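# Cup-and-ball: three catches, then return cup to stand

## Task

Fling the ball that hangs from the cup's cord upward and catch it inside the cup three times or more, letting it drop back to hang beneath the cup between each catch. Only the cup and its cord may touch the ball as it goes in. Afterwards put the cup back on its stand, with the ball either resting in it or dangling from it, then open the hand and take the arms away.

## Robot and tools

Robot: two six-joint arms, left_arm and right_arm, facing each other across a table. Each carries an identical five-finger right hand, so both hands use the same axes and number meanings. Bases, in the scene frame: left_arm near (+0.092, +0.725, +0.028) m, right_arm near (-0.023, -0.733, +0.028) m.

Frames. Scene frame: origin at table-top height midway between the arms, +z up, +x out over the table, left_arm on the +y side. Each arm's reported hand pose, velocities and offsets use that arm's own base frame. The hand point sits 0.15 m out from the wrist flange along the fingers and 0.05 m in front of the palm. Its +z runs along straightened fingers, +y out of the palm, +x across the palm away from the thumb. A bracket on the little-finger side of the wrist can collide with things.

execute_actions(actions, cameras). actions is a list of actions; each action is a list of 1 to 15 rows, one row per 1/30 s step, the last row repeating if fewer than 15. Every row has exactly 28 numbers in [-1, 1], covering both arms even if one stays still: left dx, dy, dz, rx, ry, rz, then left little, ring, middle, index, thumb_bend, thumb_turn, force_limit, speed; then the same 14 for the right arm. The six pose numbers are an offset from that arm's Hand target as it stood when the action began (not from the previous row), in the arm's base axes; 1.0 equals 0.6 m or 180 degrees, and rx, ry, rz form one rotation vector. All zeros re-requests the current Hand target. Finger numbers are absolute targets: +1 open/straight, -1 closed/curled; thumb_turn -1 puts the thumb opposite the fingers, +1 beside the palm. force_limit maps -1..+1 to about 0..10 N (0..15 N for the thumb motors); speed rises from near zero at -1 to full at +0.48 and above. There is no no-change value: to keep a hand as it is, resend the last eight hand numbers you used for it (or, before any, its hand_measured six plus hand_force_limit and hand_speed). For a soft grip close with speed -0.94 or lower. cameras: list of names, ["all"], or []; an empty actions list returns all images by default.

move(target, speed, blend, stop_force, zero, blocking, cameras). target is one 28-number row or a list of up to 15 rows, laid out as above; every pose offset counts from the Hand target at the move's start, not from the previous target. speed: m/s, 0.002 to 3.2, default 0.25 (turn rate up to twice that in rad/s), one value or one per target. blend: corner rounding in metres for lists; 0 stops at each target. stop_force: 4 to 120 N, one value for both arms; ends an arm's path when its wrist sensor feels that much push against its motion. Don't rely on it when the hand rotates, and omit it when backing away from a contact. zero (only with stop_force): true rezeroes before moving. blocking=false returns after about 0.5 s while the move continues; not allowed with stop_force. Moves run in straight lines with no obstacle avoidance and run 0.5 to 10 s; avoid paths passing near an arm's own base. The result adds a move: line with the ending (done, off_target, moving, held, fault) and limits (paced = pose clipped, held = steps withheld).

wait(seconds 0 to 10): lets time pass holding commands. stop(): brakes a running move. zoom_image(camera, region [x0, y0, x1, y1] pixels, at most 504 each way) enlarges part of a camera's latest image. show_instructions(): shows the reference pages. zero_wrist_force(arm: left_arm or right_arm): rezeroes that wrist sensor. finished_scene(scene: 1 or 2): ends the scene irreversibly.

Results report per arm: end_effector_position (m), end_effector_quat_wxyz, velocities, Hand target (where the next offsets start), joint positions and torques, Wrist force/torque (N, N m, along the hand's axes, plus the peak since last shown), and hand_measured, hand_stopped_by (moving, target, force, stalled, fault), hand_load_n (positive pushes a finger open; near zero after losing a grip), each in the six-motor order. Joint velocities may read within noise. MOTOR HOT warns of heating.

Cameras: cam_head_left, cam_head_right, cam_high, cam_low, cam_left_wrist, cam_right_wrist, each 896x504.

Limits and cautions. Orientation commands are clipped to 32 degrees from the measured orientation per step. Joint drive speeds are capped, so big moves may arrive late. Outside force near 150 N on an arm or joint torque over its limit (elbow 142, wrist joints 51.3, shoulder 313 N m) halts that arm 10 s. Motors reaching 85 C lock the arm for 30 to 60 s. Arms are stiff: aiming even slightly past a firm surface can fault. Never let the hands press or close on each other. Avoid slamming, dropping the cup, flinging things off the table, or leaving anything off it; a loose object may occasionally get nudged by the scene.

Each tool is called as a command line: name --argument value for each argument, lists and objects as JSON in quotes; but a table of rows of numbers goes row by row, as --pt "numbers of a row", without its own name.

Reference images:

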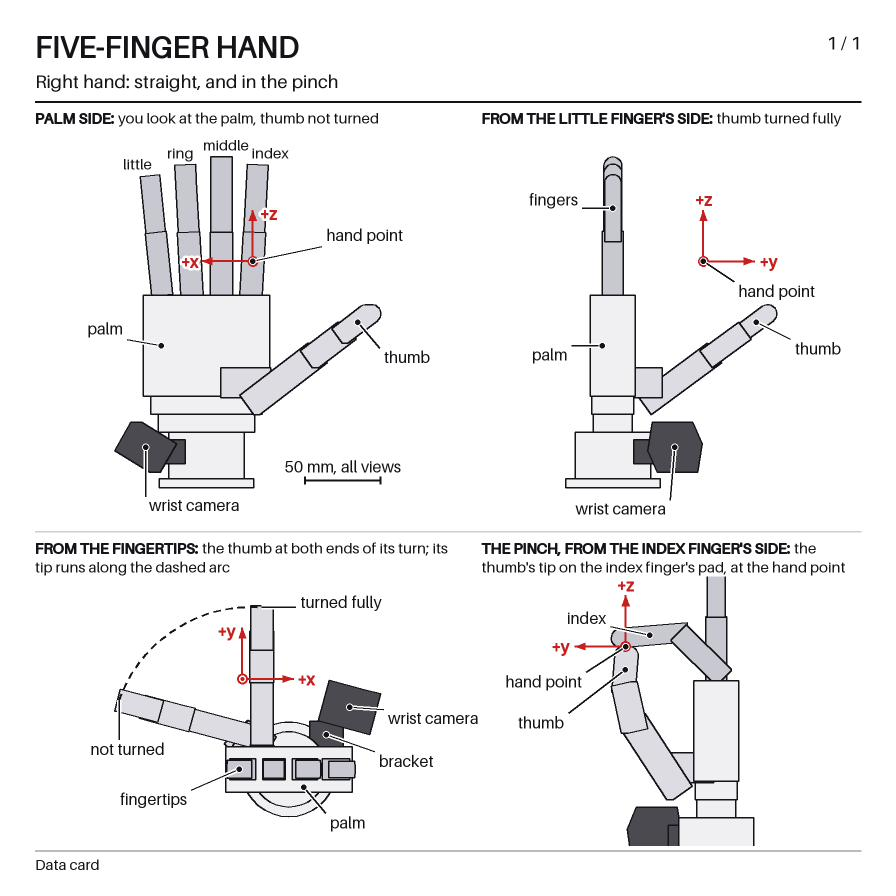

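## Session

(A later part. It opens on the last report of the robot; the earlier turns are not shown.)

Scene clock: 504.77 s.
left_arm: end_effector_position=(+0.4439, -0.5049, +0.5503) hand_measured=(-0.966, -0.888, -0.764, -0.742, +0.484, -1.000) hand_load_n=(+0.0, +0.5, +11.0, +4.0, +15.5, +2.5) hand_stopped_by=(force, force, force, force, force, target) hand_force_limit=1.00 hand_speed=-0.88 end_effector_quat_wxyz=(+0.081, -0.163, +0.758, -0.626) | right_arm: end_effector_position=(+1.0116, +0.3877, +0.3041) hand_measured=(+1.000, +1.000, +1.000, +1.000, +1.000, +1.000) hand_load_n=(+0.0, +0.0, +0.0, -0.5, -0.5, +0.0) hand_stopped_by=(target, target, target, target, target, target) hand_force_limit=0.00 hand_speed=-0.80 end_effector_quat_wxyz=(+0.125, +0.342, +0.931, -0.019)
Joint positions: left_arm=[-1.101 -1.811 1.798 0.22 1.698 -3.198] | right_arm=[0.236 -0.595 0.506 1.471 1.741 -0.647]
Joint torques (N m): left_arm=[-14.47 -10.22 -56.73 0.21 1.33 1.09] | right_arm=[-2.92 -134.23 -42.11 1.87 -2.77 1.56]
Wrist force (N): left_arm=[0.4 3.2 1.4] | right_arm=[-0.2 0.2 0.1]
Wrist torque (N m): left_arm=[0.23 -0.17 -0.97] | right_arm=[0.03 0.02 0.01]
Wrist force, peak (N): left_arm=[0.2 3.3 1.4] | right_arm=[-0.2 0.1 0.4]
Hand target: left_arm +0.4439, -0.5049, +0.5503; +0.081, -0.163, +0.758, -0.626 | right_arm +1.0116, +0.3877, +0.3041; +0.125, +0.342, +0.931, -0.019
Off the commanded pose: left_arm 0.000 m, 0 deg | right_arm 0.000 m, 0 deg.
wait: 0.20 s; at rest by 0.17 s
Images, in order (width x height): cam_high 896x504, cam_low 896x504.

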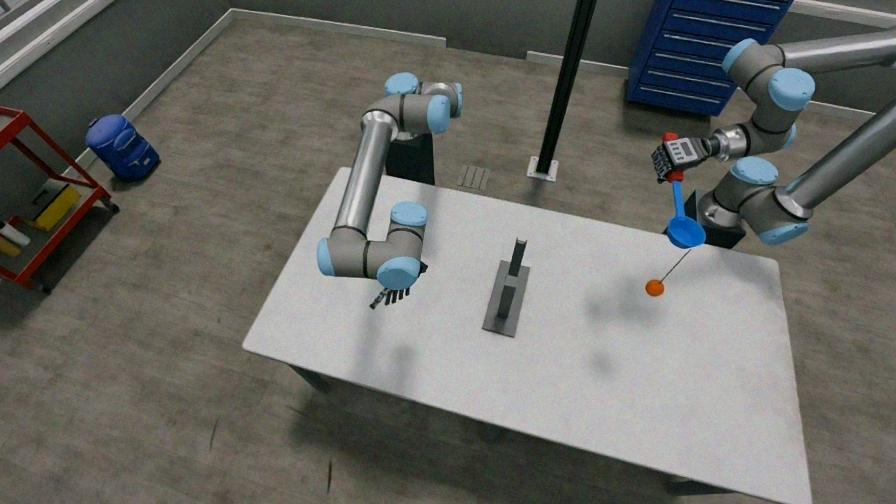

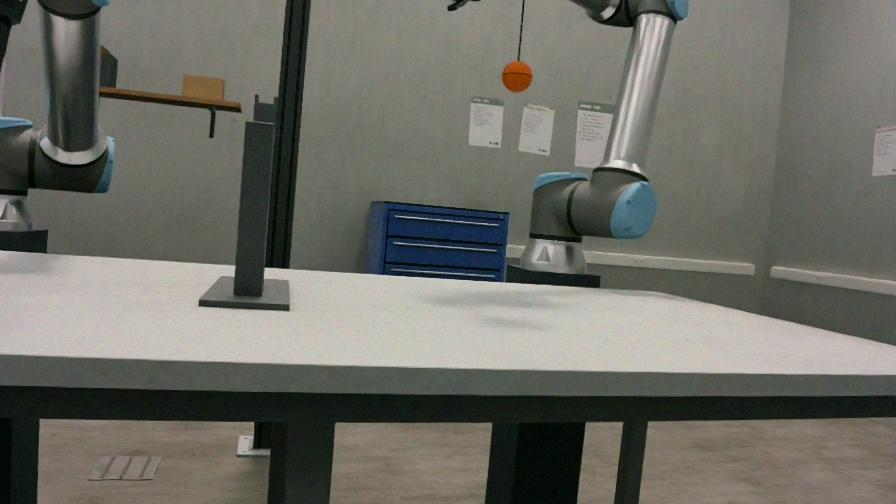

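execute_actions --actions '[[[0,0,0,0,0,0,-0.98,-0.98,-0.98,-0.98,-0.98,-1,1,-0.88,0,0,0,0,0,0,1,1,1,1,1,1,0,-0.8],[0,0,0,0,0,0,-0.98,-0.98,-0.98,-0.98,-0.98,-1,1,-0.88,0,0,0,0,0,0,1,1,1,1,1,1,0,-0.8],[0,0,0,0,0,0,-0.98,-0.98,-0.98,-0.98,-0.98,-1,1,-0.88,0,0,0,0,0,0,1,1,1,1,1,1,0,-0.8],[0,0,0,0,0,0,-0.98,-0.98,-0.98,-0.98,-0.98,-1,1,-0.88,0,0,0,0,0,0,1,1,1,1,1,1,0,-0.8],[0,0,0,0,0,0,-0.98,-0.98,-0.98,-0.98,-0.98,-1,1,-0.88,0,0,0,0,0,0,1,1,1,1,1,1,0,-0.8],[0,0,0,0,0,0,-0.98,-0.98,-0.98,-0.98,-0.98,-1,1,-0.88,0,0,0,0,0,0,1,1,1,1,1,1,0,-0.8],[0,0.03731,0,0,0,0,-0.98,-0.98,-0.98,-0.98,-0.98,-1,1,-0.88,0,0,0,0,0,0,1,1,1,1,1,1,0,-0.8],[0,0.08527,0,0,0,0,-0.98,-0.98,-0.98,-0.98,-0.98,-1,1,-0.88,0,0,0,0,0,0,1,1,1,1,1,1,0,-0.8],[0,0.12068,0,0,0,0,-0.98,-0.98,-0.98,-0.98,-0.98,-1,1,-0.88,0,0,0,0,0,0,1,1,1,1,1,1,0,-0.8],[0,0.14567,0,0,0,0,-0.98,-0.98,-0.98,-0.98,-0.98,-1,1,-0.88,0,0,0,0,0,0,1,1,1,1,1,1,0,-0.8],[0,0.17068,0,0,0,0,-0.98,-0.98,-0.98,-0.98,-0.98,-1,1,-0.88,0,0,0,0,0,0,1,1,1,1,1,1,0,-0.8],[0,0.19567,0,0,0,0,-0.98,-0.98,-0.98,-0.98,-0.98,-1,1,-0.88,0,0,0,0,0,0,1,1,1,1,1,1,0,-0.8],[0,0.22068,0,0,0,0,-0.98,-0.98,-0.98,-0.98,-0.98,-1,1,-0.88,0,0,0,0,0,0,1,1,1,1,1,1,0,-0.8],[0,0.24569,0,0,0,0,-0.98,-0.98,-0.98,-0.98,-0.98,-1,1,-0.88,0,0,0,0,0,0,1,1,1,1,1,1,0,-0.8],[0,0.27068,0,0,0,0,-0.98,-0.98,-0.98,-0.98,-0.98,-1,1,-0.88,0,0,0,0,0,0,1,1,1,1,1,1,0,-0.8]],[[0,0.02499,0,0,0,0,-0.98,-0.98,-0.98,-0.98,-0.98,-1,1,-0.88,0,0,0,0,0,0,1,1,1,1,1,1,0,-0.8],[0,0.05,0,0,0,0,-0.98,-0.98,-0.98,-0.98,-0.98,-1,1,-0.88,0,0,0,0,0,0,1,1,1,1,1,1,0,-0.8],[0,0.07499,0,0,0,0,-0.98,-0.98,-0.98,-0.98,-0.98,-1,1,-0.88,0,0,0,0,0,0,1,1,1,1,1,1,0,-0.8],[0,0.0832,0,0,0,0,-0.98,-0.98,-0.98,-0.98,-0.98,-1,1,-0.88,0,0,0,0,0,0,1,1,1,1,1,1,0,-0.8],[0,0.06565,0,0,0,0,-0.98,-0.98,-0.98,-0.98,-0.98,-1,1,-0.88,0,0,0,0,0,0,1,1,1,1,1,1,0,-0.8],[0,0.03752,0,0,0,0,-0.98,-0.98,-0.98,-0.98,-0.98,-1,1,-0.88,0,0,0,0,0,0,1,1,1,1,1,1,0,-0.8],[0,-0.00125,0,0,0,0,-0.98,-0.98,-0.98,-0.98,-0.98,-1,1,-0.88,0,0,0,0,0,0,1,1,1,1,1,1,0,-0.8],[0,-0.05083,0,0,0,0,-0.98,-0.98,-0.98,-0.98,-0.98,-1,1,-0.88,0,0,0,0,0,0,1,1,1,1,1,1,0,-0.8],[0,-0.08204,0,0,0,0,-0.98,-0.98,-0.98,-0.98,-0.98,-1,1,-0.88,0,0,0,0,0,0,1,1,1,1,1,1,0,-0.8],[0,-0.10705,0,0,0,0,-0.98,-0.98,-0.98,-0.98,-0.98,-1,1,-0.88,0,0,0,0,0,0,1,1,1,1,1,1,0,-0.8],[0,-0.13204,0,0,0,0,-0.98,-0.98,-0.98,-0.98,-0.98,-1,1,-0.88,0,0,0,0,0,0,1,1,1,1,1,1,0,-0.8],[0,-0.15703,0,0,0,0,-0.98,-0.98,-0.98,-0.98,-0.98,-1,1,-0.88,0,0,0,0,0,0,1,1,1,1,1,1,0,-0.8],[0,-0.18204,0,0,0,0,-0.98,-0.98,-0.98,-0.98,-0.98,-1,1,-0.88,0,0,0,0,0,0,1,1,1,1,1,1,0,-0.8],[0,-0.20704,0,0,0,0,-0.98,-0.98,-0.98,-0.98,-0.98,-1,1,-0.88,0,0,0,0,0,0,1,1,1,1,1,1,0,-0.8],[0,-0.23203,0,0,0,0,-0.98,-0.98,-0.98,-0.98,-0.98,-1,1,-0.88,0,0,0,0,0,0,1,1,1,1,1,1,0,-0.8]],[[0,-0.02501,0,0,0,0,-0.98,-0.98,-0.98,-0.98,-0.98,-1,1,-0.88,0,0,0,0,0,0,1,1,1,1,1,1,0,-0.8],[0,-0.05,0,0,0,0,-0.98,-0.98,-0.98,-0.98,-0.98,-1,1,-0.88,0,0,0,0,0,0,1,1,1,1,1,1,0,-0.8],[0,-0.06661,0,0,0,0,-0.98,-0.98,-0.98,-0.98,-0.98,-1,1,-0.88,0,0,0,0,0,0,1,1,1,1,1,1,0,-0.8],[0,-0.05164,0,0,0,0,-0.98,-0.98,-0.98,-0.98,-0.98,-1,1,-0.88,0,0,0,0,0,0,1,1,1,1,1,1,0,-0.8],[0,-0.02593,0,0,0,0,-0.98,-0.98,-0.98,-0.98,-0.98,-1,1,-0.88,0,0,0,0,0,0,1,1,1,1,1,1,0,-0.8],[0,0.01035,0,0,0,0,-0.98,-0.98,-0.98,-0.98,-0.98,-1,1,-0.88,0,0,0,0,0,0,1,1,1,1,1,1,0,-0.8],[0,0.05729,0,0,0,0,-0.98,-0.98,-0.98,-0.98,-0.98,-1,1,-0.88,0,0,0,0,0,0,1,1,1,1,1,1,0,-0.8],[0,0.09533,0,0,0,0,-0.98,-0.98,-0.98,-0.98,-0.98,-1,1,-0.88,0,0,0,0,0,0,1,1,1,1,1,1,0,-0.8],[0,0.12032,0,0,0,0,-0.98,-0.98,-0.98,-0.98,-0.98,-1,1,-0.88,0,0,0,0,0,0,1,1,1,1,1,1,0,-0.8],[0,0.14533,0,0,0,0,-0.98,-0.98,-0.98,-0.98,-0.98,-1,1,-0.88,0,0,0,0,0,0,1,1,1,1,1,1,0,-0.8],[0,0.17032,0,0,0,0,-0.98,-0.98,-0.98,-0.98,-0.98,-1,1,-0.88,0,0,0,0,0,0,1,1,1,1,1,1,0,-0.8],[0,0.19532,0,0,0,0,-0.98,-0.98,-0.98,-0.98,-0.98,-1,1,-0.88,0,0,0,0,0,0,1,1,1,1,1,1,0,-0.8],[0,0.22033,0,0,0,0,-0.98,-0.98,-0.98,-0.98,-0.98,-1,1,-0.88,0,0,0,0,0,0,1,1,1,1,1,1,0,-0.8],[0,0.24532,0,0,0,0,-0.98,-0.98,-0.98,-0.98,-0.98,-1,1,-0.88,0,0,0,0,0,0,1,1,1,1,1,1,0,-0.8],[0,0.27031,0,0,0,0,-0.98,-0.98,-0.98,-0.98,-0.98,-1,1,-0.88,0,0,0,0,0,0,1,1,1,1,1,1,0,-0.8]],[[0,0.02501,0,0,0,0,-0.98,-0.98,-0.98,-0.98,-0.98,-1,1,-0.88,0,0,0,0,0,0,1,1,1,1,1,1,0,-0.8],[0,0.05001,0,0,0,0,-0.98,-0.98,-0.98,-0.98,-0.98,-1,1,-0.88,0,0,0,0,0,0,1,1,1,1,1,1,0,-0.8],[0,0.075,0,0,0,0,-0.98,-0.98,-0.98,-0.98,-0.98,-1,1,-0.88,0,0,0,0,0,0,1,1,1,1,1,1,0,-0.8],[0,0.08149,0,0,0,0,-0.98,-0.98,-0.98,-0.98,-0.98,-1,1,-0.88,0,0,0,0,0,0,1,1,1,1,1,1,0,-0.8],[0,0.06348,0,0,0,0,-0.98,-0.98,-0.98,-0.98,-0.98,-1,1,-0.88,0,0,0,0,0,0,1,1,1,1,1,1,0,-0.8],[0,0.03486,0,0,0,0,-0.98,-0.98,-0.98,-0.98,-0.98,-1,1,-0.88,0,0,0,0,0,0,1,1,1,1,1,1,0,-0.8],[0,-0.00441,0,0,0,0,-0.98,-0.98,-0.98,-0.98,-0.98,-1,1,-0.88,0,0,0,0,0,0,1,1,1,1,1,1,0,-0.8],[0,-0.05446,0,0,0,0,-0.98,-0.98,-0.98,-0.98,-0.98,-1,1,-0.88,0,0,0,0,0,0,1,1,1,1,1,1,0,-0.8],[0,-0.08431,0,0,0,0,-0.98,-0.98,-0.98,-0.98,-0.98,-1,1,-0.88,0,0,0,0,0,0,1,1,1,1,1,1,0,-0.8],[0,-0.1094,0,0,0,0,-0.98,-0.98,-0.98,-0.98,-0.98,-1,1,-0.88,0,0,0,0,0,0,1,1,1,1,1,1,0,-0.8],[0.01,-0.13431,0,0,0,0,-0.98,-0.98,-0.98,-0.98,-0.98,-1,1,-0.88,0,0,0,0,0,0,1,1,1,1,1,1,0,-0.8],[0.03,-0.1593,0,0,0,0,-0.98,-0.98,-0.98,-0.98,-0.98,-1,1,-0.88,0,0,0,0,0,0,1,1,1,1,1,1,0,-0.8],[0.055,-0.16181,0,0,0,0,-0.98,-0.98,-0.98,-0.98,-0.98,-1,1,-0.88,0,0,0,0,0,0,1,1,1,1,1,1,0,-0.8],[0.07,-0.14275,0,0,0,0,-0.98,-0.98,-0.98,-0.98,-0.98,-1,1,-0.88,0,0,0,0,0,0,1,1,1,1,1,1,0,-0.8],[0.056,-0.1227,0,0,0,0,-0.98,-0.98,-0.98,-0.98,-0.98,-1,1,-0.88,0,0,0,0,0,0,1,1,1,1,1,1,0,-0.8]]]' --cameras '["cam_low", "cam_high"]'

zoom_image --camera "cam_high" --region '[640, 150, 840, 350]'

wait --seconds 0.1 --cameras '["cam_low", "cam_high"]'

zoom_image --camera "cam_high" --region '[640, 150, 840, 350]'

Scene clock: 608.63 s.
left_arm: end_effector_position=(+0.4769, -0.3921, +0.5497) hand_measured=(-0.966, -0.888, -0.764, -0.742, +0.484, -1.000) hand_load_n=(+0.0, +0.5, +10.5, +2.5, +15.0, +2.5) hand_stopped_by=(force, force, force, force, force, target) hand_force_limit=1.00 hand_speed=-0.88 end_effector_quat_wxyz=(+0.081, -0.163, +0.758, -0.626) | right_arm: end_effector_position=(+1.0116, +0.3877, +0.3041) hand_measured=(+1.000, +1.000, +1.000, +1.000, +1.000, +1.000) hand_load_n=(+0.0, +0.0, +0.0, +0.0, +0.0, +0.0) hand_stopped_by=(target, target, target, target, target, target) hand_force_limit=0.00 hand_speed=-0.80 end_effector_quat_wxyz=(+0.125, +0.342, +0.931, -0.019)
Joint positions: left_arm=[-0.867 -1.868 1.841 0.246 1.926 -3.147] | right_arm=[0.236 -0.595 0.506 1.471 1.741 -0.647]
Joint torques (N m): left_arm=[9.58 -1.15 -54.23 -3.29 2.79 3.49] | right_arm=[-3.55 -133.71 -42.05 2.16 -2.59 1.5]
Wrist force (N): left_arm=[0.2 0.9 0.1] | right_arm=[-0.4 -0.2 0.2]
Wrist torque (N m): left_arm=[0.22 -0.12 -0.77] | right_arm=[-0.02 0.05 -0.01]
Wrist force, peak (N): left_arm=[3.6 2.1 10.0] | right_arm=[-0.4 -0.2 0.6]
Hand target: left_arm +0.4775, -0.3932, +0.5503; +0.081, -0.163, +0.758, -0.626 | right_arm +1.0116, +0.3877, +0.3041; +0.125, +0.342, +0.931, -0.019
Off the commanded pose: left_arm 0.001 m, 0 deg | right_arm 0.000 m, 0 deg.
Images, in order (width x height): cam_high 896x504, cam_low 896x504.

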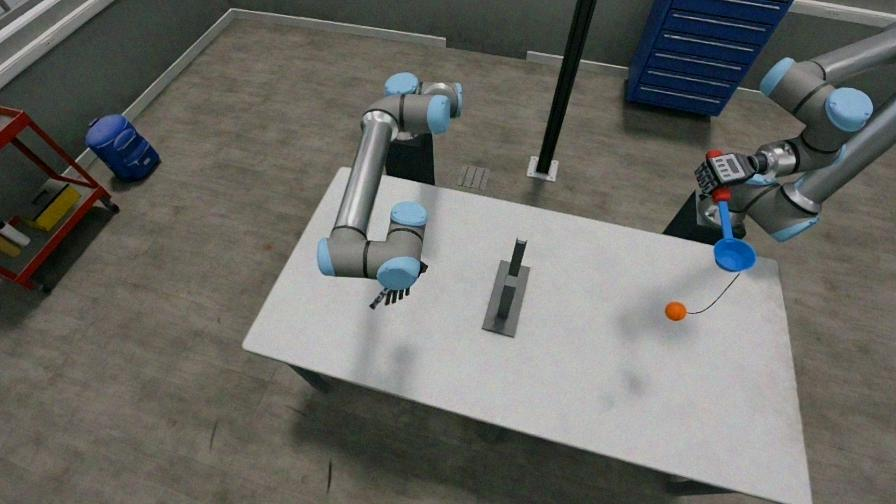

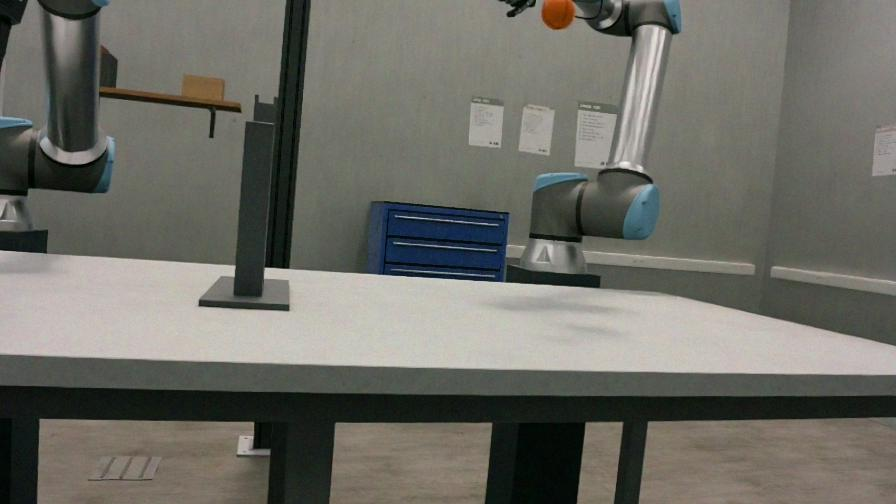

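Scaled by 2.520.

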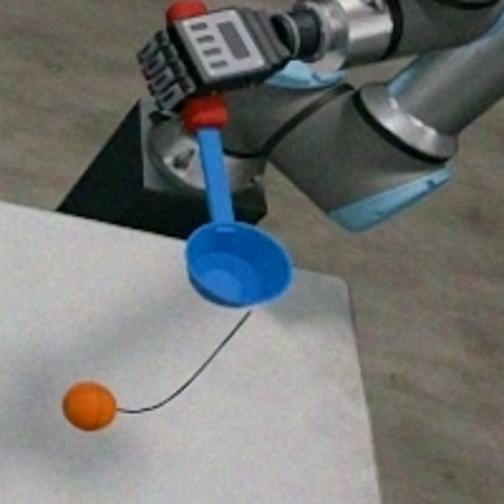

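Scene clock: 608.73 s.
left_arm: end_effector_position=(+0.4770, -0.3921, +0.5497) hand_measured=(-0.966, -0.888, -0.764, -0.742, +0.484, -1.000) hand_load_n=(+0.0, +1.0, +11.0, +5.5, +15.0, +2.5) hand_stopped_by=(force, force, force, force, force, target) hand_force_limit=1.00 hand_speed=-0.88 end_effector_quat_wxyz=(+0.081, -0.163, +0.758, -0.626) | right_arm: end_effector_position=(+1.0116, +0.3877, +0.3041) hand_measured=(+1.000, +1.000, +1.000, +1.000, +1.000, +1.000) hand_load_n=(+0.0, +0.0, +0.0, +0.0, +0.0, +0.0) hand_stopped_by=(target, target, target, target, target, target) hand_force_limit=0.00 hand_speed=-0.80 end_effector_quat_wxyz=(+0.125, +0.342, +0.931, -0.019)
Joint positions: left_arm=[-0.867 -1.868 1.841 0.246 1.926 -3.147] | right_arm=[0.236 -0.595 0.506 1.471 1.741 -0.647]
Joint torques (N m): left_arm=[12.45 -8.43 -55.07 -3.38 2.54 4] | right_arm=[-3.22 -134.54 -41.98 2.09 -2.7 1.48]
Wrist force (N): left_arm=[0.4 2.9 2.3] | right_arm=[-0.3 0.1 0.4]
Wrist torque (N m): left_arm=[0.14 0.14 -1.15] | right_arm=[0.00 0.02 0.00]
Wrist force, peak (N): left_arm=[0.4 2.9 2.3] | right_arm=[-0.3 0.1 0.4]
Hand target: left_arm +0.4775, -0.3932, +0.5503; +0.081, -0.163, +0.758, -0.626 | right_arm +1.0116, +0.3877, +0.3041; +0.125, +0.342, +0.931, -0.019
Off the commanded pose: left_arm 0.001 m, 0 deg | right_arm 0.000 m, 0 deg.
wait: 0.10 s; no rest
Images, in order (width x height): cam_high 896x504, cam_low 896x504.

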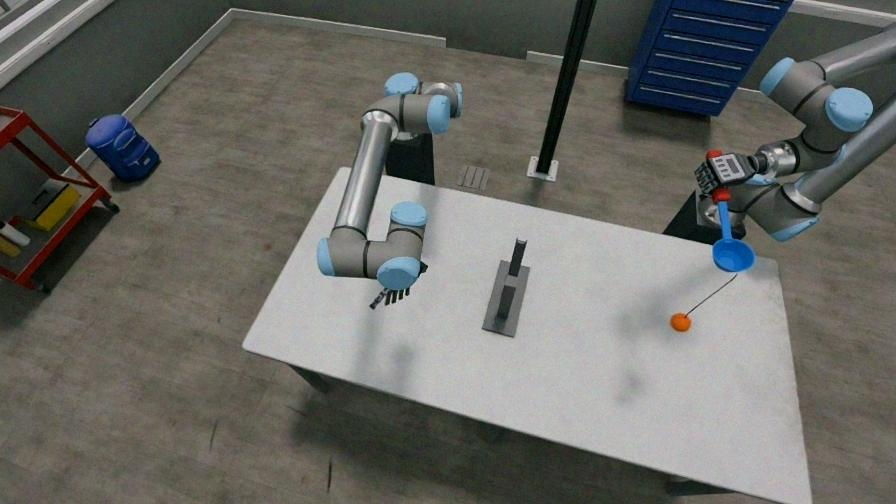

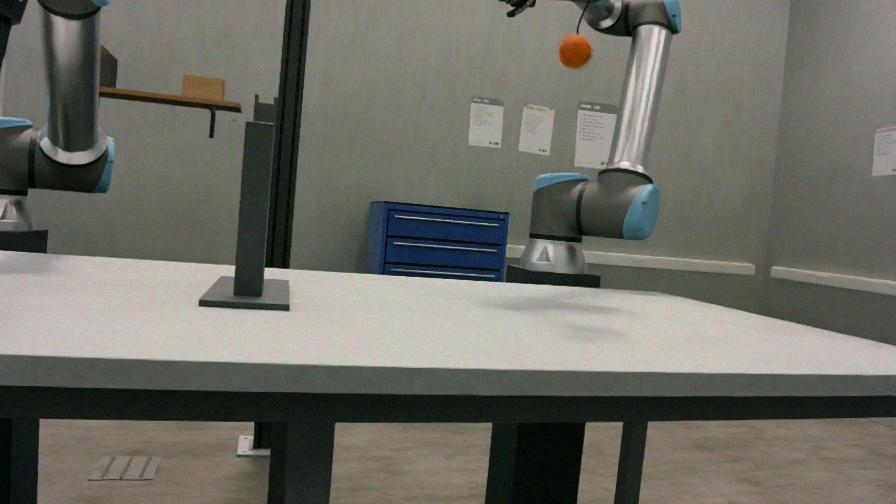

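Scaled by 2.520.

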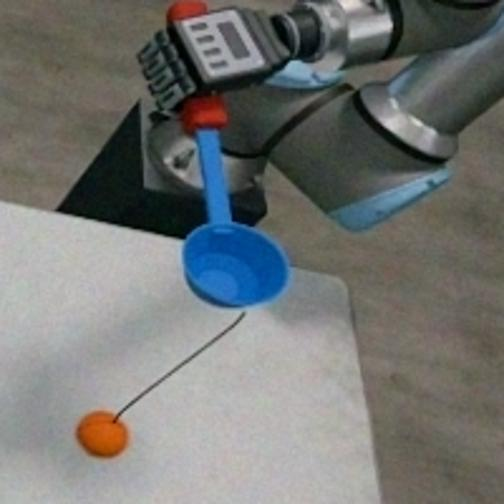

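wait --seconds 0.1 --cameras '["cam_low", "cam_high"]'

wait --seconds 0.2 --cameras '["cam_low", "cam_high"]'

wait --seconds 0.2 --cameras '["cam_low", "cam_high"]'

wait --seconds 0.2 --cameras '["cam_low", "cam_high"]'

wait --seconds 0.2 --cameras '["cam_low", "cam_high"]'

wait --seconds 0.2 --cameras '["cam_low", "cam_high"]'

Scene clock: 639.00 s.
left_arm: end_effector_position=(+0.4770, -0.3921, +0.5497) hand_measured=(-0.966, -0.888, -0.764, -0.742, +0.484, -1.000) hand_load_n=(+0.0, +0.5, +11.0, +4.0, +15.0, +2.5) hand_stopped_by=(force, force, force, force, force, target) hand_force_limit=1.00 hand_speed=-0.88 end_effector_quat_wxyz=(+0.081, -0.163, +0.758, -0.626) | right_arm: end_effector_position=(+1.0116, +0.3877, +0.3041) hand_measured=(+1.000, +1.000, +1.000, +1.000, +1.000, +1.000) hand_load_n=(+0.0, +0.0, +0.0, +0.0, +0.0, +0.0) hand_stopped_by=(target, target, target, target, target, target) hand_force_limit=0.00 hand_speed=-0.80 end_effector_quat_wxyz=(+0.125, +0.342, +0.931, -0.019)
Joint positions: left_arm=[-0.867 -1.868 1.841 0.246 1.926 -3.147] | right_arm=[0.236 -0.595 0.506 1.471 1.741 -0.647]
Joint torques (N m): left_arm=[8.44 -5.12 -32.4 -3.25 -0.24 -1.47] | right_arm=[-3.56 -132.57 -42.55 1.89 -2.7 1.49]
Wrist force (N): left_arm=[-0.9 3.4 1.3] | right_arm=[-0.4 -0.1 0.3]
Wrist torque (N m): left_arm=[0.26 0.08 -1.15] | right_arm=[-0.01 0.05 -0.02]
Wrist force, peak (N): left_arm=[-1.0 4.3 1.4] | right_arm=[-0.2 0.0 0.6]
Hand target: left_arm +0.4775, -0.3932, +0.5503; +0.081, -0.163, +0.758, -0.626 | right_arm +1.0116, +0.3877, +0.3041; +0.125, +0.342, +0.931, -0.019
Off the commanded pose: left_arm 0.001 m, 0 deg | right_arm 0.000 m, 0 deg.
wait: 0.10 s; at rest from the start
Images, in order (width x height): cam_high 896x504, cam_low 896x504.

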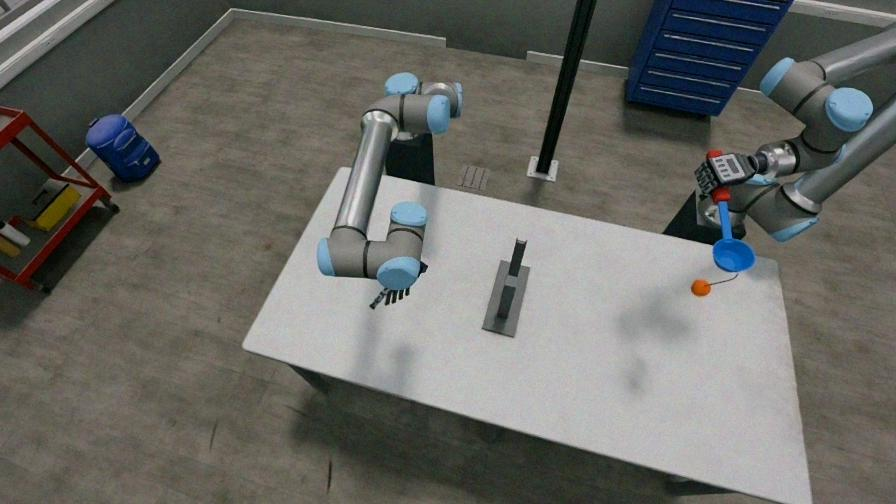

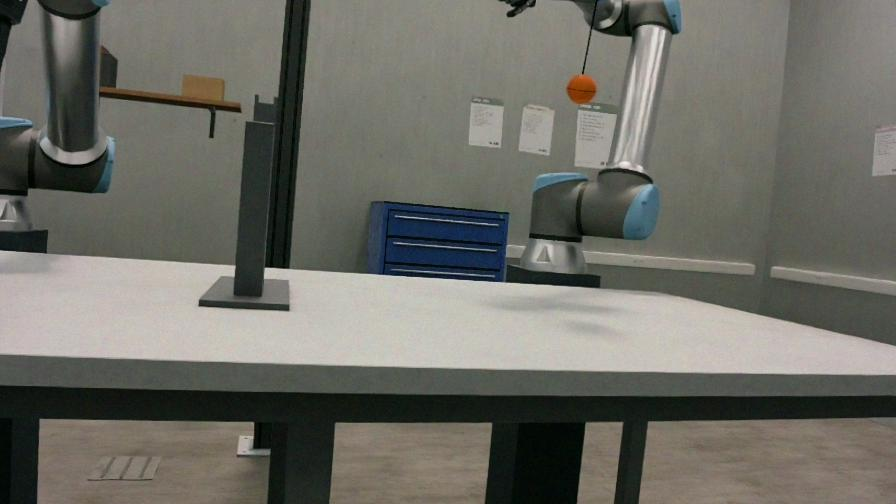

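Scene clock: 639.20 s.
left_arm: end_effector_position=(+0.4770, -0.3921, +0.5497) hand_measured=(-0.966, -0.888, -0.764, -0.742, +0.484, -1.000) hand_load_n=(+0.0, +0.5, +11.0, +4.0, +15.5, +2.5) hand_stopped_by=(force, force, force, force, force, target) hand_force_limit=1.00 hand_speed=-0.88 end_effector_quat_wxyz=(+0.081, -0.163, +0.758, -0.626) | right_arm: end_effector_position=(+1.0116, +0.3877, +0.3041) hand_measured=(+1.000, +1.000, +1.000, +1.000, +1.000, +1.000) hand_load_n=(+0.0, +0.0, +0.0, +0.0, +0.0, +0.0) hand_stopped_by=(target, target, target, target, target, target) hand_force_limit=0.00 hand_speed=-0.80 end_effector_quat_wxyz=(+0.125, +0.342, +0.931, -0.019)
Joint positions: left_arm=[-0.867 -1.868 1.841 0.246 1.926 -3.147] | right_arm=[0.236 -0.595 0.506 1.471 1.741 -0.647]
Joint torques (N m): left_arm=[8.42 -7.93 -32.09 -3.41 0.12 -1.28] | right_arm=[-1.97 -132.68 -42.28 1.97 -2.59 1.57]
Wrist force (N): left_arm=[-1.0 3.1 1.1] | right_arm=[0.1 0.2 0.3]
Wrist torque (N m): left_arm=[0.25 0.12 -1.15] | right_arm=[0.02 -0.02 0.02]
Wrist force, peak (N): left_arm=[-1.1 3.3 1.2] | right_arm=[-0.1 -0.1 0.5]
Hand target: left_arm +0.4775, -0.3932, +0.5503; +0.081, -0.163, +0.758, -0.626 | right_arm +1.0116, +0.3877, +0.3041; +0.125, +0.342, +0.931, -0.019
Off the commanded pose: left_arm 0.001 m, 0 deg | right_arm 0.000 m, 0 deg.
wait: 0.20 s; at rest by 0.17 s
Images, in order (width x height): cam_high 896x504, cam_low 896x504.

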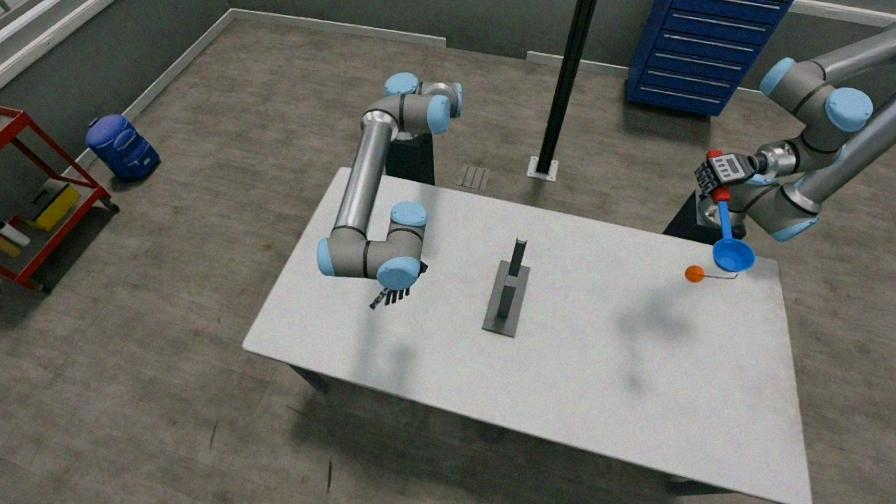

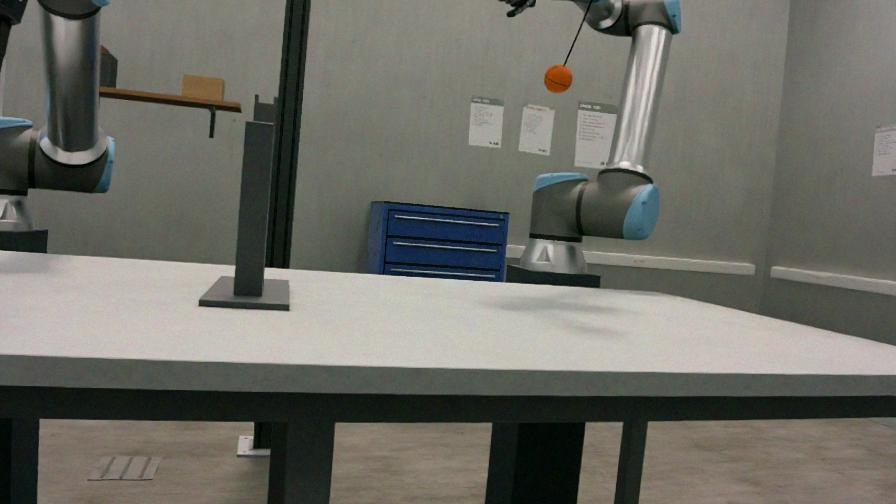

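Scene clock: 639.40 s.
left_arm: end_effector_position=(+0.4770, -0.3921, +0.5497) hand_measured=(-0.966, -0.888, -0.764, -0.742, +0.484, -1.000) hand_load_n=(+0.0, +0.0, +10.5, +4.5, +15.0, +2.5) hand_stopped_by=(force, force, force, force, force, target) hand_force_limit=1.00 hand_speed=-0.88 end_effector_quat_wxyz=(+0.081, -0.163, +0.758, -0.626) | right_arm: end_effector_position=(+1.0116, +0.3877, +0.3041) hand_measured=(+1.000, +1.000, +1.000, +1.000, +1.000, +1.000) hand_load_n=(+0.0, +0.0, +0.5, +0.0, +0.0, +0.0) hand_stopped_by=(target, target, target, target, target, target) hand_force_limit=0.00 hand_speed=-0.80 end_effector_quat_wxyz=(+0.125, +0.342, +0.931, -0.019)
Joint positions: left_arm=[-0.867 -1.868 1.841 0.246 1.926 -3.147] | right_arm=[0.236 -0.595 0.506 1.471 1.741 -0.647]
Joint torques (N m): left_arm=[10.5 -8.43 -32.03 -3.23 -0.18 -1.3] | right_arm=[-4.05 -132.84 -42.71 2.05 -2.8 1.64]
Wrist force (N): left_arm=[-1.2 3.4 1.3] | right_arm=[0.1 -0.1 0.3]
Wrist torque (N m): left_arm=[0.26 0.12 -1.16] | right_arm=[-0.02 -0.02 0.01]
Wrist force, peak (N): left_arm=[-1.3 3.3 1.4] | right_arm=[-0.2 0.1 0.4]
Hand target: left_arm +0.4775, -0.3932, +0.5503; +0.081, -0.163, +0.758, -0.626 | right_arm +1.0116, +0.3877, +0.3041; +0.125, +0.342, +0.931, -0.019
Off the commanded pose: left_arm 0.001 m, 0 deg | right_arm 0.000 m, 0 deg.
wait: 0.20 s; at rest by 0.17 s
Images, in order (width x height): cam_high 896x504, cam_low 896x504.

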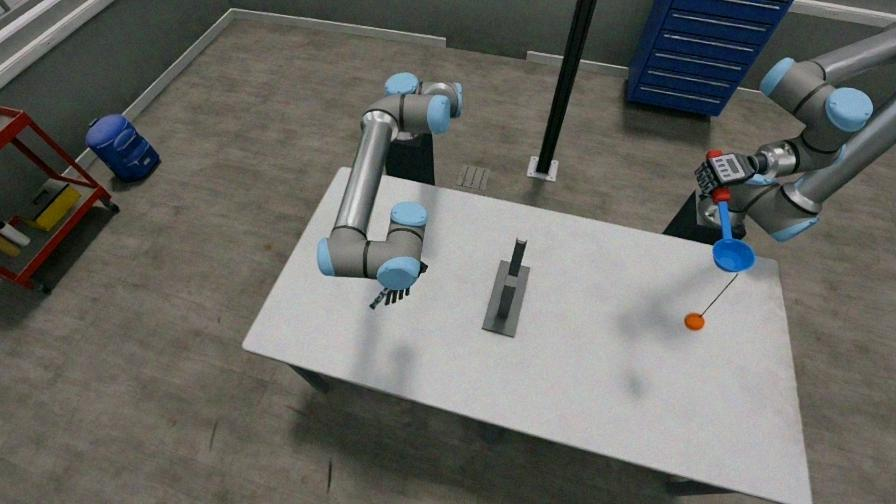

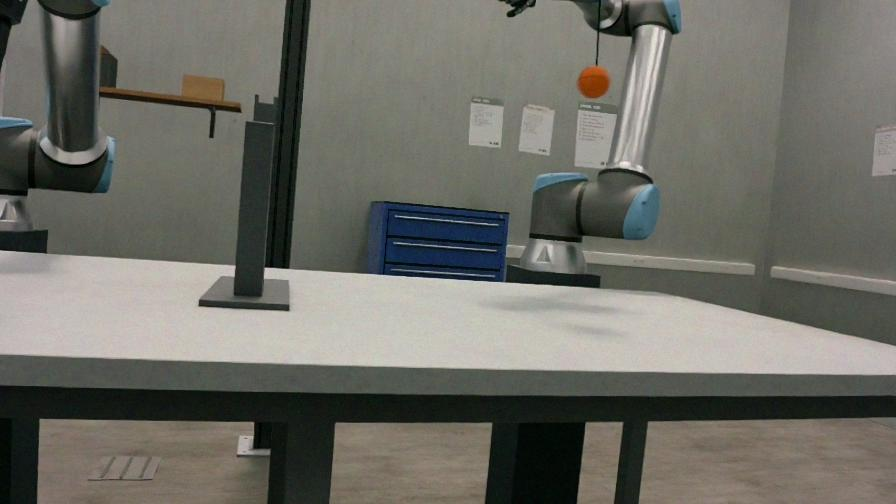

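Scene clock: 639.60 s.
left_arm: end_effector_position=(+0.4770, -0.3921, +0.5497) hand_measured=(-0.966, -0.888, -0.764, -0.742, +0.484, -1.000) hand_load_n=(+0.0, +0.0, +11.0, +4.0, +15.0, +2.5) hand_stopped_by=(force, force, force, force, force, target) hand_force_limit=1.00 hand_speed=-0.88 end_effector_quat_wxyz=(+0.081, -0.163, +0.758, -0.626) | right_arm: end_effector_position=(+1.0116, +0.3877, +0.3041) hand_measured=(+1.000, +1.000, +1.000, +1.000, +1.000, +1.000) hand_load_n=(+0.0, +0.0, -0.5, +0.0, +0.0, +0.0) hand_stopped_by=(target, target, target, target, target, target) hand_force_limit=0.00 hand_speed=-0.80 end_effector_quat_wxyz=(+0.125, +0.342, +0.931, -0.019)
Joint positions: left_arm=[-0.867 -1.868 1.841 0.246 1.926 -3.147] | right_arm=[0.236 -0.595 0.506 1.471 1.741 -0.647]
Joint torques (N m): left_arm=[9.02 -7.79 -31.82 -3.42 0.05 -1.28] | right_arm=[-1.87 -132.87 -42.5 2.08 -2.83 1.5]
Wrist force (N): left_arm=[-1.2 3.1 1.2] | right_arm=[-0.1 0.0 0.3]
Wrist torque (N m): left_arm=[0.25 0.10 -1.12] | right_arm=[0.00 0.00 0.01]
Wrist force, peak (N): left_arm=[-1.5 3.3 1.3] | right_arm=[-0.1 0.0 0.5]
Hand target: left_arm +0.4775, -0.3932, +0.5503; +0.081, -0.163, +0.758, -0.626 | right_arm +1.0116, +0.3877, +0.3041; +0.125, +0.342, +0.931, -0.019
Off the commanded pose: left_arm 0.001 m, 0 deg | right_arm 0.000 m, 0 deg.
wait: 0.20 s; at rest by 0.17 s
Images, in order (width x height): cam_high 896x504, cam_low 896x504.

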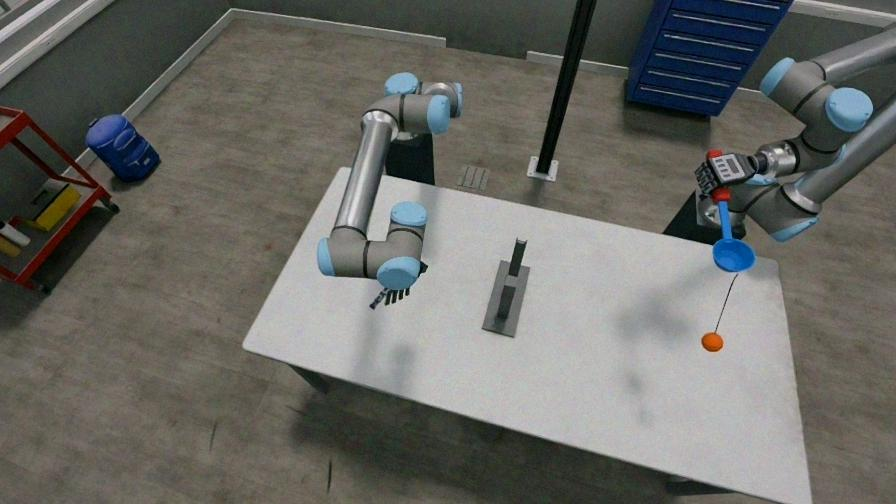

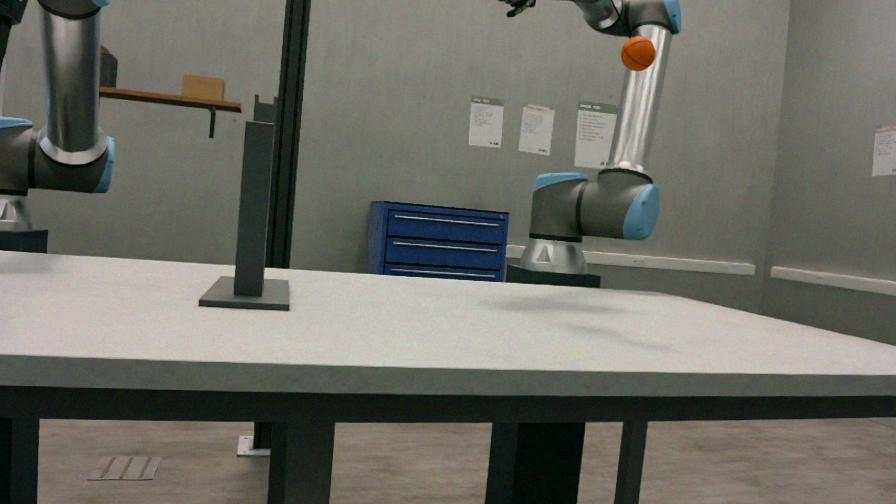

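Scene clock: 639.80 s.
left_arm: end_effector_position=(+0.4770, -0.3921, +0.5497) hand_measured=(-0.966, -0.888, -0.764, -0.742, +0.484, -1.000) hand_load_n=(+0.0, +0.5, +11.0, +4.0, +15.0, +2.5) hand_stopped_by=(force, force, force, force, force, target) hand_force_limit=1.00 hand_speed=-0.88 end_effector_quat_wxyz=(+0.081, -0.163, +0.758, -0.626) | right_arm: end_effector_position=(+1.0116, +0.3877, +0.3041) hand_measured=(+1.000, +1.000, +1.000, +1.000, +1.000, +1.000) hand_load_n=(+0.0, +0.0, +0.0, +0.0, +0.0, +0.0) hand_stopped_by=(target, target, target, target, target, target) hand_force_limit=0.00 hand_speed=-0.80 end_effector_quat_wxyz=(+0.125, +0.342, +0.931, -0.019)
Joint positions: left_arm=[-0.867 -1.868 1.841 0.246 1.926 -3.147] | right_arm=[0.236 -0.595 0.506 1.471 1.741 -0.647]
Joint torques (N m): left_arm=[8.2 -6.46 -31.04 -3.33 -0.08 -1.39] | right_arm=[-3.12 -132.78 -42.41 2.02 -2.67 1.57]
Wrist force (N): left_arm=[-1.1 3.6 1.5] | right_arm=[-0.1 0.1 0.3]
Wrist torque (N m): left_arm=[0.26 0.10 -1.18] | right_arm=[0.02 -0.01 0.01]
Wrist force, peak (N): left_arm=[-1.4 3.7 1.2] | right_arm=[0.0 0.0 0.5]
Hand target: left_arm +0.4775, -0.3932, +0.5503; +0.081, -0.163, +0.758, -0.626 | right_arm +1.0116, +0.3877, +0.3041; +0.125, +0.342, +0.931, -0.019
Off the commanded pose: left_arm 0.001 m, 0 deg | right_arm 0.000 m, 0 deg.
wait: 0.20 s; at rest by 0.17 s
Images, in order (width x height): cam_high 896x504, cam_low 896x504.

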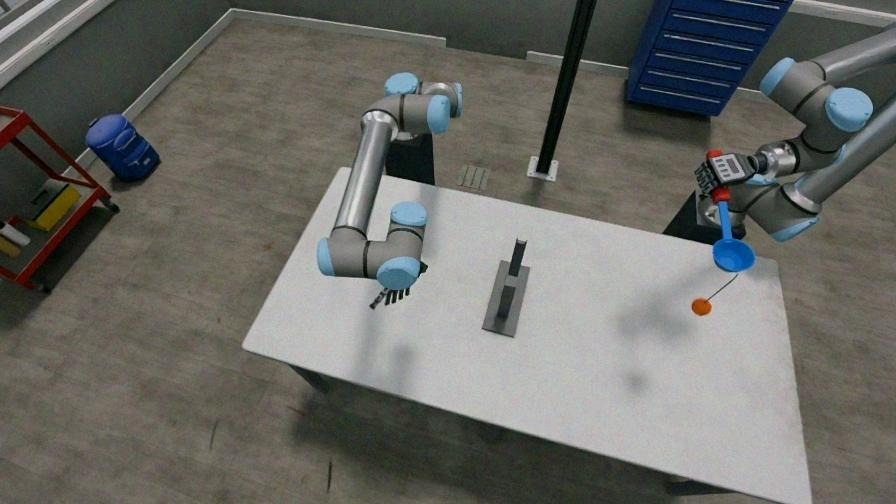

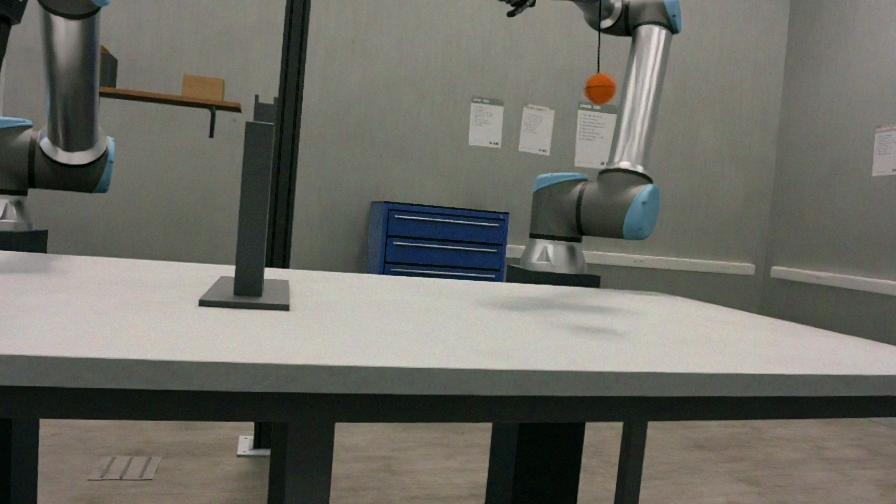

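Scene clock: 640.00 s.
left_arm: end_effector_position=(+0.4770, -0.3921, +0.5497) hand_measured=(-0.966, -0.888, -0.764, -0.742, +0.484, -1.000) hand_load_n=(+0.0, +0.5, +11.0, +4.0, +15.0, +2.5) hand_stopped_by=(force, force, force, force, force, target) hand_force_limit=1.00 hand_speed=-0.88 end_effector_quat_wxyz=(+0.081, -0.163, +0.758, -0.626) | right_arm: end_effector_position=(+1.0116, +0.3877, +0.3041) hand_measured=(+1.000, +1.000, +1.000, +1.000, +1.000, +1.000) hand_load_n=(+0.0, +0.5, +0.0, +0.0, +0.0, +0.0) hand_stopped_by=(target, target, target, target, target, target) hand_force_limit=0.00 hand_speed=-0.80 end_effector_quat_wxyz=(+0.125, +0.342, +0.931, -0.019)
Joint positions: left_arm=[-0.867 -1.868 1.841 0.246 1.926 -3.147] | right_arm=[0.236 -0.595 0.506 1.471 1.741 -0.647]
Joint torques (N m): left_arm=[8.06 -7.05 -31.85 -3.49 -0.26 -1.56] | right_arm=[-2.85 -133.13 -42.61 2.04 -2.66 1.5]
Wrist force (N): left_arm=[-0.8 2.9 1.1] | right_arm=[-0.2 0.3 0.3]
Wrist torque (N m): left_arm=[0.22 0.10 -1.13] | right_arm=[0.03 0.02 0.01]
Wrist force, peak (N): left_arm=[-1.0 3.4 1.1] | right_arm=[-0.3 0.1 0.4]
Hand target: left_arm +0.4775, -0.3932, +0.5503; +0.081, -0.163, +0.758, -0.626 | right_arm +1.0116, +0.3877, +0.3041; +0.125, +0.342, +0.931, -0.019
Off the commanded pose: left_arm 0.001 m, 0 deg | right_arm 0.000 m, 0 deg.
wait: 0.20 s; at rest by 0.17 s
Images, in order (width x height): cam_high 896x504, cam_low 896x504.

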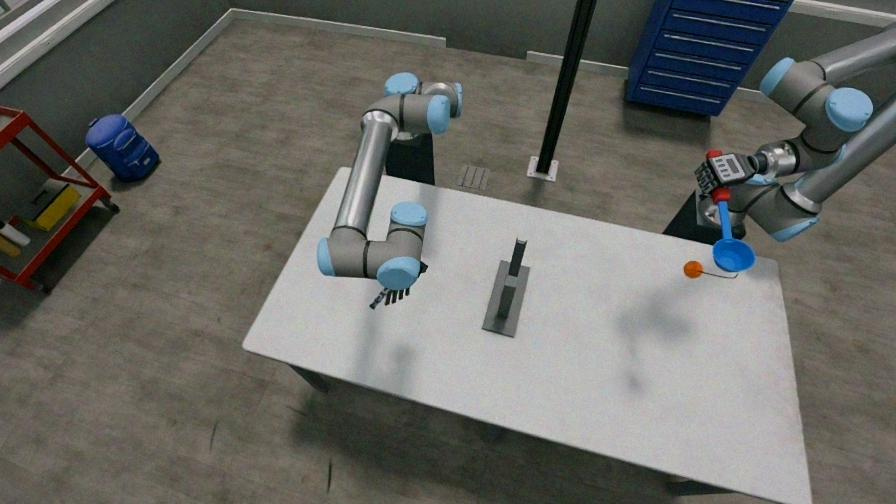

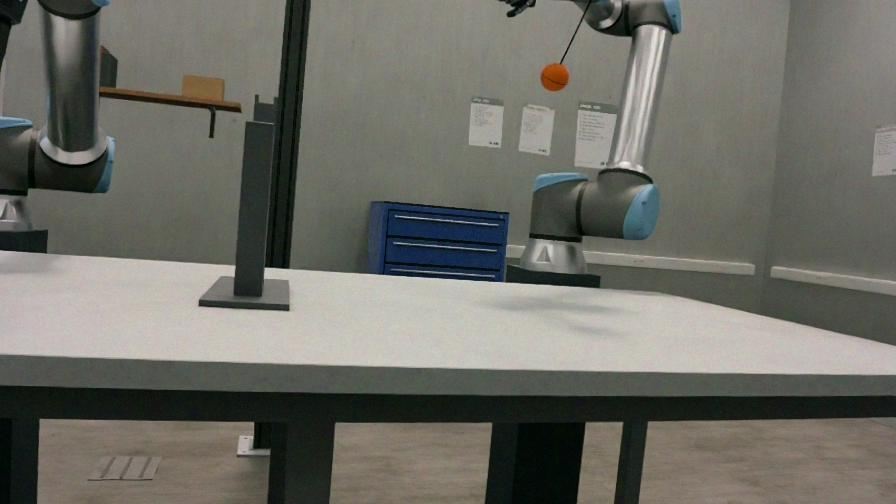

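move --target '[-0.0559,-0.1862,-0.5505,0,0,0,-0.98,-0.98,-0.98,-0.98,-0.98,-1,1,-0.88,0,0,0,0,0,0,1,1,1,1,1,1,0,-0.8]' --speed 0.2

move --target '[0,0,-0.0883,0,0,0,-0.98,-0.98,-0.98,-0.98,-0.98,-1,1,-0.88,0,0,0,0,0,0,1,1,1,1,1,1,0,-0.8]' --speed 0.015

wait --seconds 1.0 --cameras '["cam_low", "cam_high"]'

zoom_image --camera "cam_low" --region '[440, 120, 580, 320]'

zoom_image --camera "cam_high" --region '[580, 160, 720, 360]'

Scene clock: 684.53 s.
left_arm: end_effector_position=(+0.4440, -0.5049, +0.2201) hand_measured=(-0.966, -0.888, -0.764, -0.742, +0.484, -1.000) hand_load_n=(+0.0, +0.5, +11.0, +4.0, +15.5, +2.5) hand_stopped_by=(force, force, force, force, force, target) hand_force_limit=1.00 hand_speed=-0.88 end_effector_quat_wxyz=(+0.081, -0.163, +0.758, -0.626) | right_arm: end_effector_position=(+1.0116, +0.3877, +0.3041) hand_measured=(+1.000, +1.000, +1.000, +1.000, +1.000, +1.000) hand_load_n=(+0.0, +0.0, +0.0, +0.0, +0.0, +0.0) hand_stopped_by=(target, target, target, target, target, target) hand_force_limit=0.00 hand_speed=-0.80 end_effector_quat_wxyz=(+0.125, +0.342, +0.931, -0.019)
Joint positions: left_arm=[-1.101 -1.627 2.262 -0.429 1.698 -3.198] | right_arm=[0.236 -0.595 0.506 1.471 1.741 -0.647]
Joint torques (N m): left_arm=[-17.27 -15.25 -24.09 -4.22 -2.71 -3.57] | right_arm=[-2.87 -133.06 -42.64 2.01 -2.62 1.61]
Wrist force (N): left_arm=[-0.6 3.8 2.4] | right_arm=[0.2 0.1 0.2]
Wrist torque (N m): left_arm=[0.24 -0.07 -0.77] | right_arm=[0.01 -0.04 0.03]
Wrist force, peak (N): left_arm=[-0.5 5.2 3.0] | right_arm=[-0.4 -0.1 0.6]
Hand target: left_arm +0.4440, -0.5049, +0.2200; +0.081, -0.163, +0.758, -0.626 | right_arm +1.0116, +0.3877, +0.3041; +0.125, +0.342, +0.931, -0.019
Off the commanded pose: left_arm 0.000 m, 0 deg | right_arm 0.000 m, 0 deg.
move: done

Scene clock: 688.37 s.
left_arm: end_effector_position=(+0.4440, -0.5049, +0.1671) hand_measured=(-0.966, -0.888, -0.764, -0.742, +0.484, -1.000) hand_load_n=(+0.0, +0.5, +11.0, +3.5, +15.0, +2.5) hand_stopped_by=(force, force, force, force, force, target) hand_force_limit=1.00 hand_speed=-0.88 end_effector_quat_wxyz=(+0.081, -0.163, +0.758, -0.626) | right_arm: end_effector_position=(+1.0116, +0.3877, +0.3041) hand_measured=(+1.000, +1.000, +1.000, +1.000, +1.000, +1.000) hand_load_n=(+0.0, +0.0, +0.0, +0.0, +0.0, +0.0) hand_stopped_by=(target, target, target, target, target, target) hand_force_limit=0.00 hand_speed=-0.80 end_effector_quat_wxyz=(+0.125, +0.342, +0.931, -0.019)
Joint positions: left_arm=[-1.101 -1.553 2.312 -0.552 1.698 -3.198] | right_arm=[0.236 -0.595 0.506 1.471 1.741 -0.647]
Joint torques (N m): left_arm=[-15.16 -25.23 -18.71 -3.55 -2.33 -2.87] | right_arm=[-3.19 -133.86 -42.15 1.89 -2.83 1.72]
Wrist force (N): left_arm=[-0.9 3.1 1.4] | right_arm=[-0.5 -0.2 0.3]
Wrist torque (N m): left_arm=[0.28 0.05 -0.72] | right_arm=[-0.03 0.07 -0.02]
Wrist force, peak (N): left_arm=[-0.4 4.0 2.2] | right_arm=[0.0 0.1 0.6]
Hand target: left_arm +0.4440, -0.5049, +0.1671; +0.081, -0.163, +0.758, -0.626 | right_arm +1.0116, +0.3877, +0.3041; +0.125, +0.342, +0.931, -0.019
Off the commanded pose: left_arm 0.000 m, 0 deg | right_arm 0.000 m, 0 deg.
move: done

Scene clock: 689.37 s.
left_arm: end_effector_position=(+0.4440, -0.5049, +0.1671) hand_measured=(-0.966, -0.888, -0.764, -0.742, +0.484, -1.000) hand_load_n=(+0.0, +0.5, +11.0, +3.5, +15.0, +2.5) hand_stopped_by=(force, force, force, force, force, target) hand_force_limit=1.00 hand_speed=-0.88 end_effector_quat_wxyz=(+0.081, -0.163, +0.758, -0.626) | right_arm: end_effector_position=(+1.0116, +0.3877, +0.3041) hand_measured=(+1.000, +1.000, +1.000, +1.000, +1.000, +1.000) hand_load_n=(+0.0, +0.0, +0.0, +0.0, +0.0, +0.0) hand_stopped_by=(target, target, target, target, target, target) hand_force_limit=0.00 hand_speed=-0.80 end_effector_quat_wxyz=(+0.125, +0.342, +0.931, -0.019)
Joint positions: left_arm=[-1.101 -1.553 2.312 -0.552 1.698 -3.198] | right_arm=[0.236 -0.595 0.506 1.471 1.741 -0.647]
Joint torques (N m): left_arm=[-13.91 -19.48 -20.24 -4.11 -1.89 -3.29] | right_arm=[-2.87 -133.51 -42.9 1.86 -2.82 1.65]
Wrist force (N): left_arm=[-1.0 3.1 1.5] | right_arm=[-0.1 0.1 0.4]
Wrist torque (N m): left_arm=[0.27 0.07 -0.73] | right_arm=[0.00 -0.01 0.02]
Wrist force, peak (N): left_arm=[-1.0 3.4 1.7] | right_arm=[-0.3 0.1 0.5]
Hand target: left_arm +0.4440, -0.5049, +0.1671; +0.081, -0.163, +0.758, -0.626 | right_arm +1.0116, +0.3877, +0.3041; +0.125, +0.342, +0.931, -0.019
Off the commanded pose: left_arm 0.000 m, 0 deg | right_arm 0.000 m, 0 deg.
wait: 1.00 s; at rest by 0.17 s
Images, in order (width x height): cam_high 896x504, cam_low 896x504.

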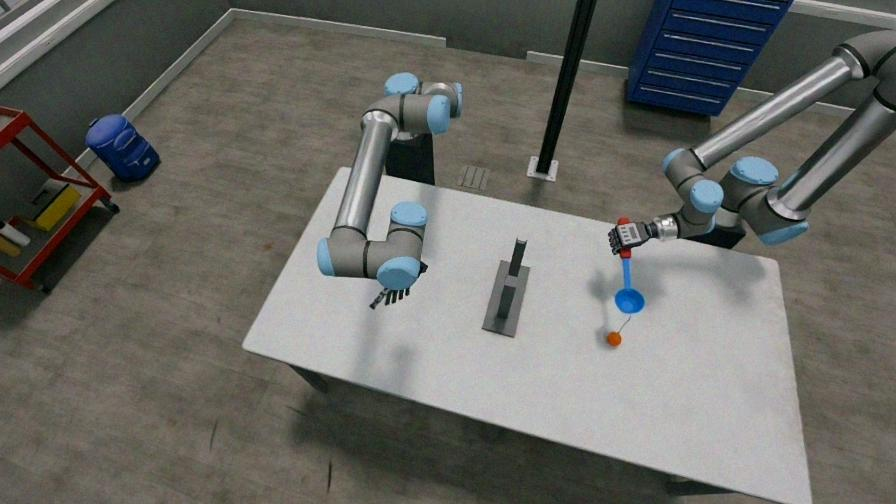

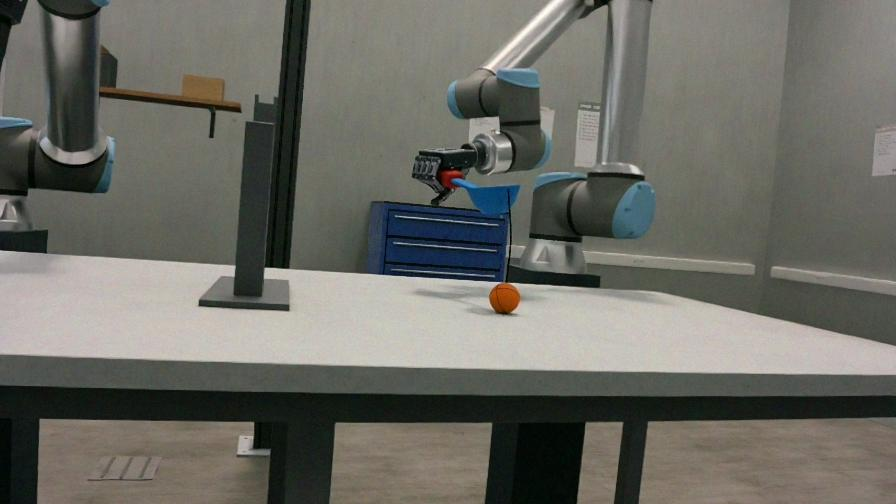

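Scaled by 2.520.

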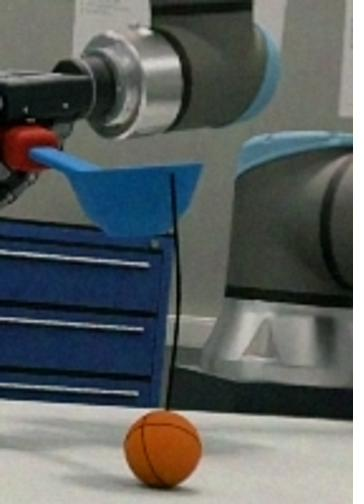

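Scaled by 2.520.

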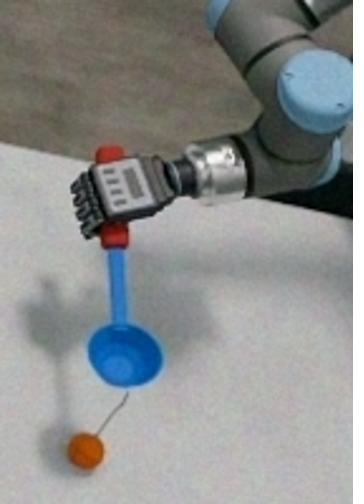

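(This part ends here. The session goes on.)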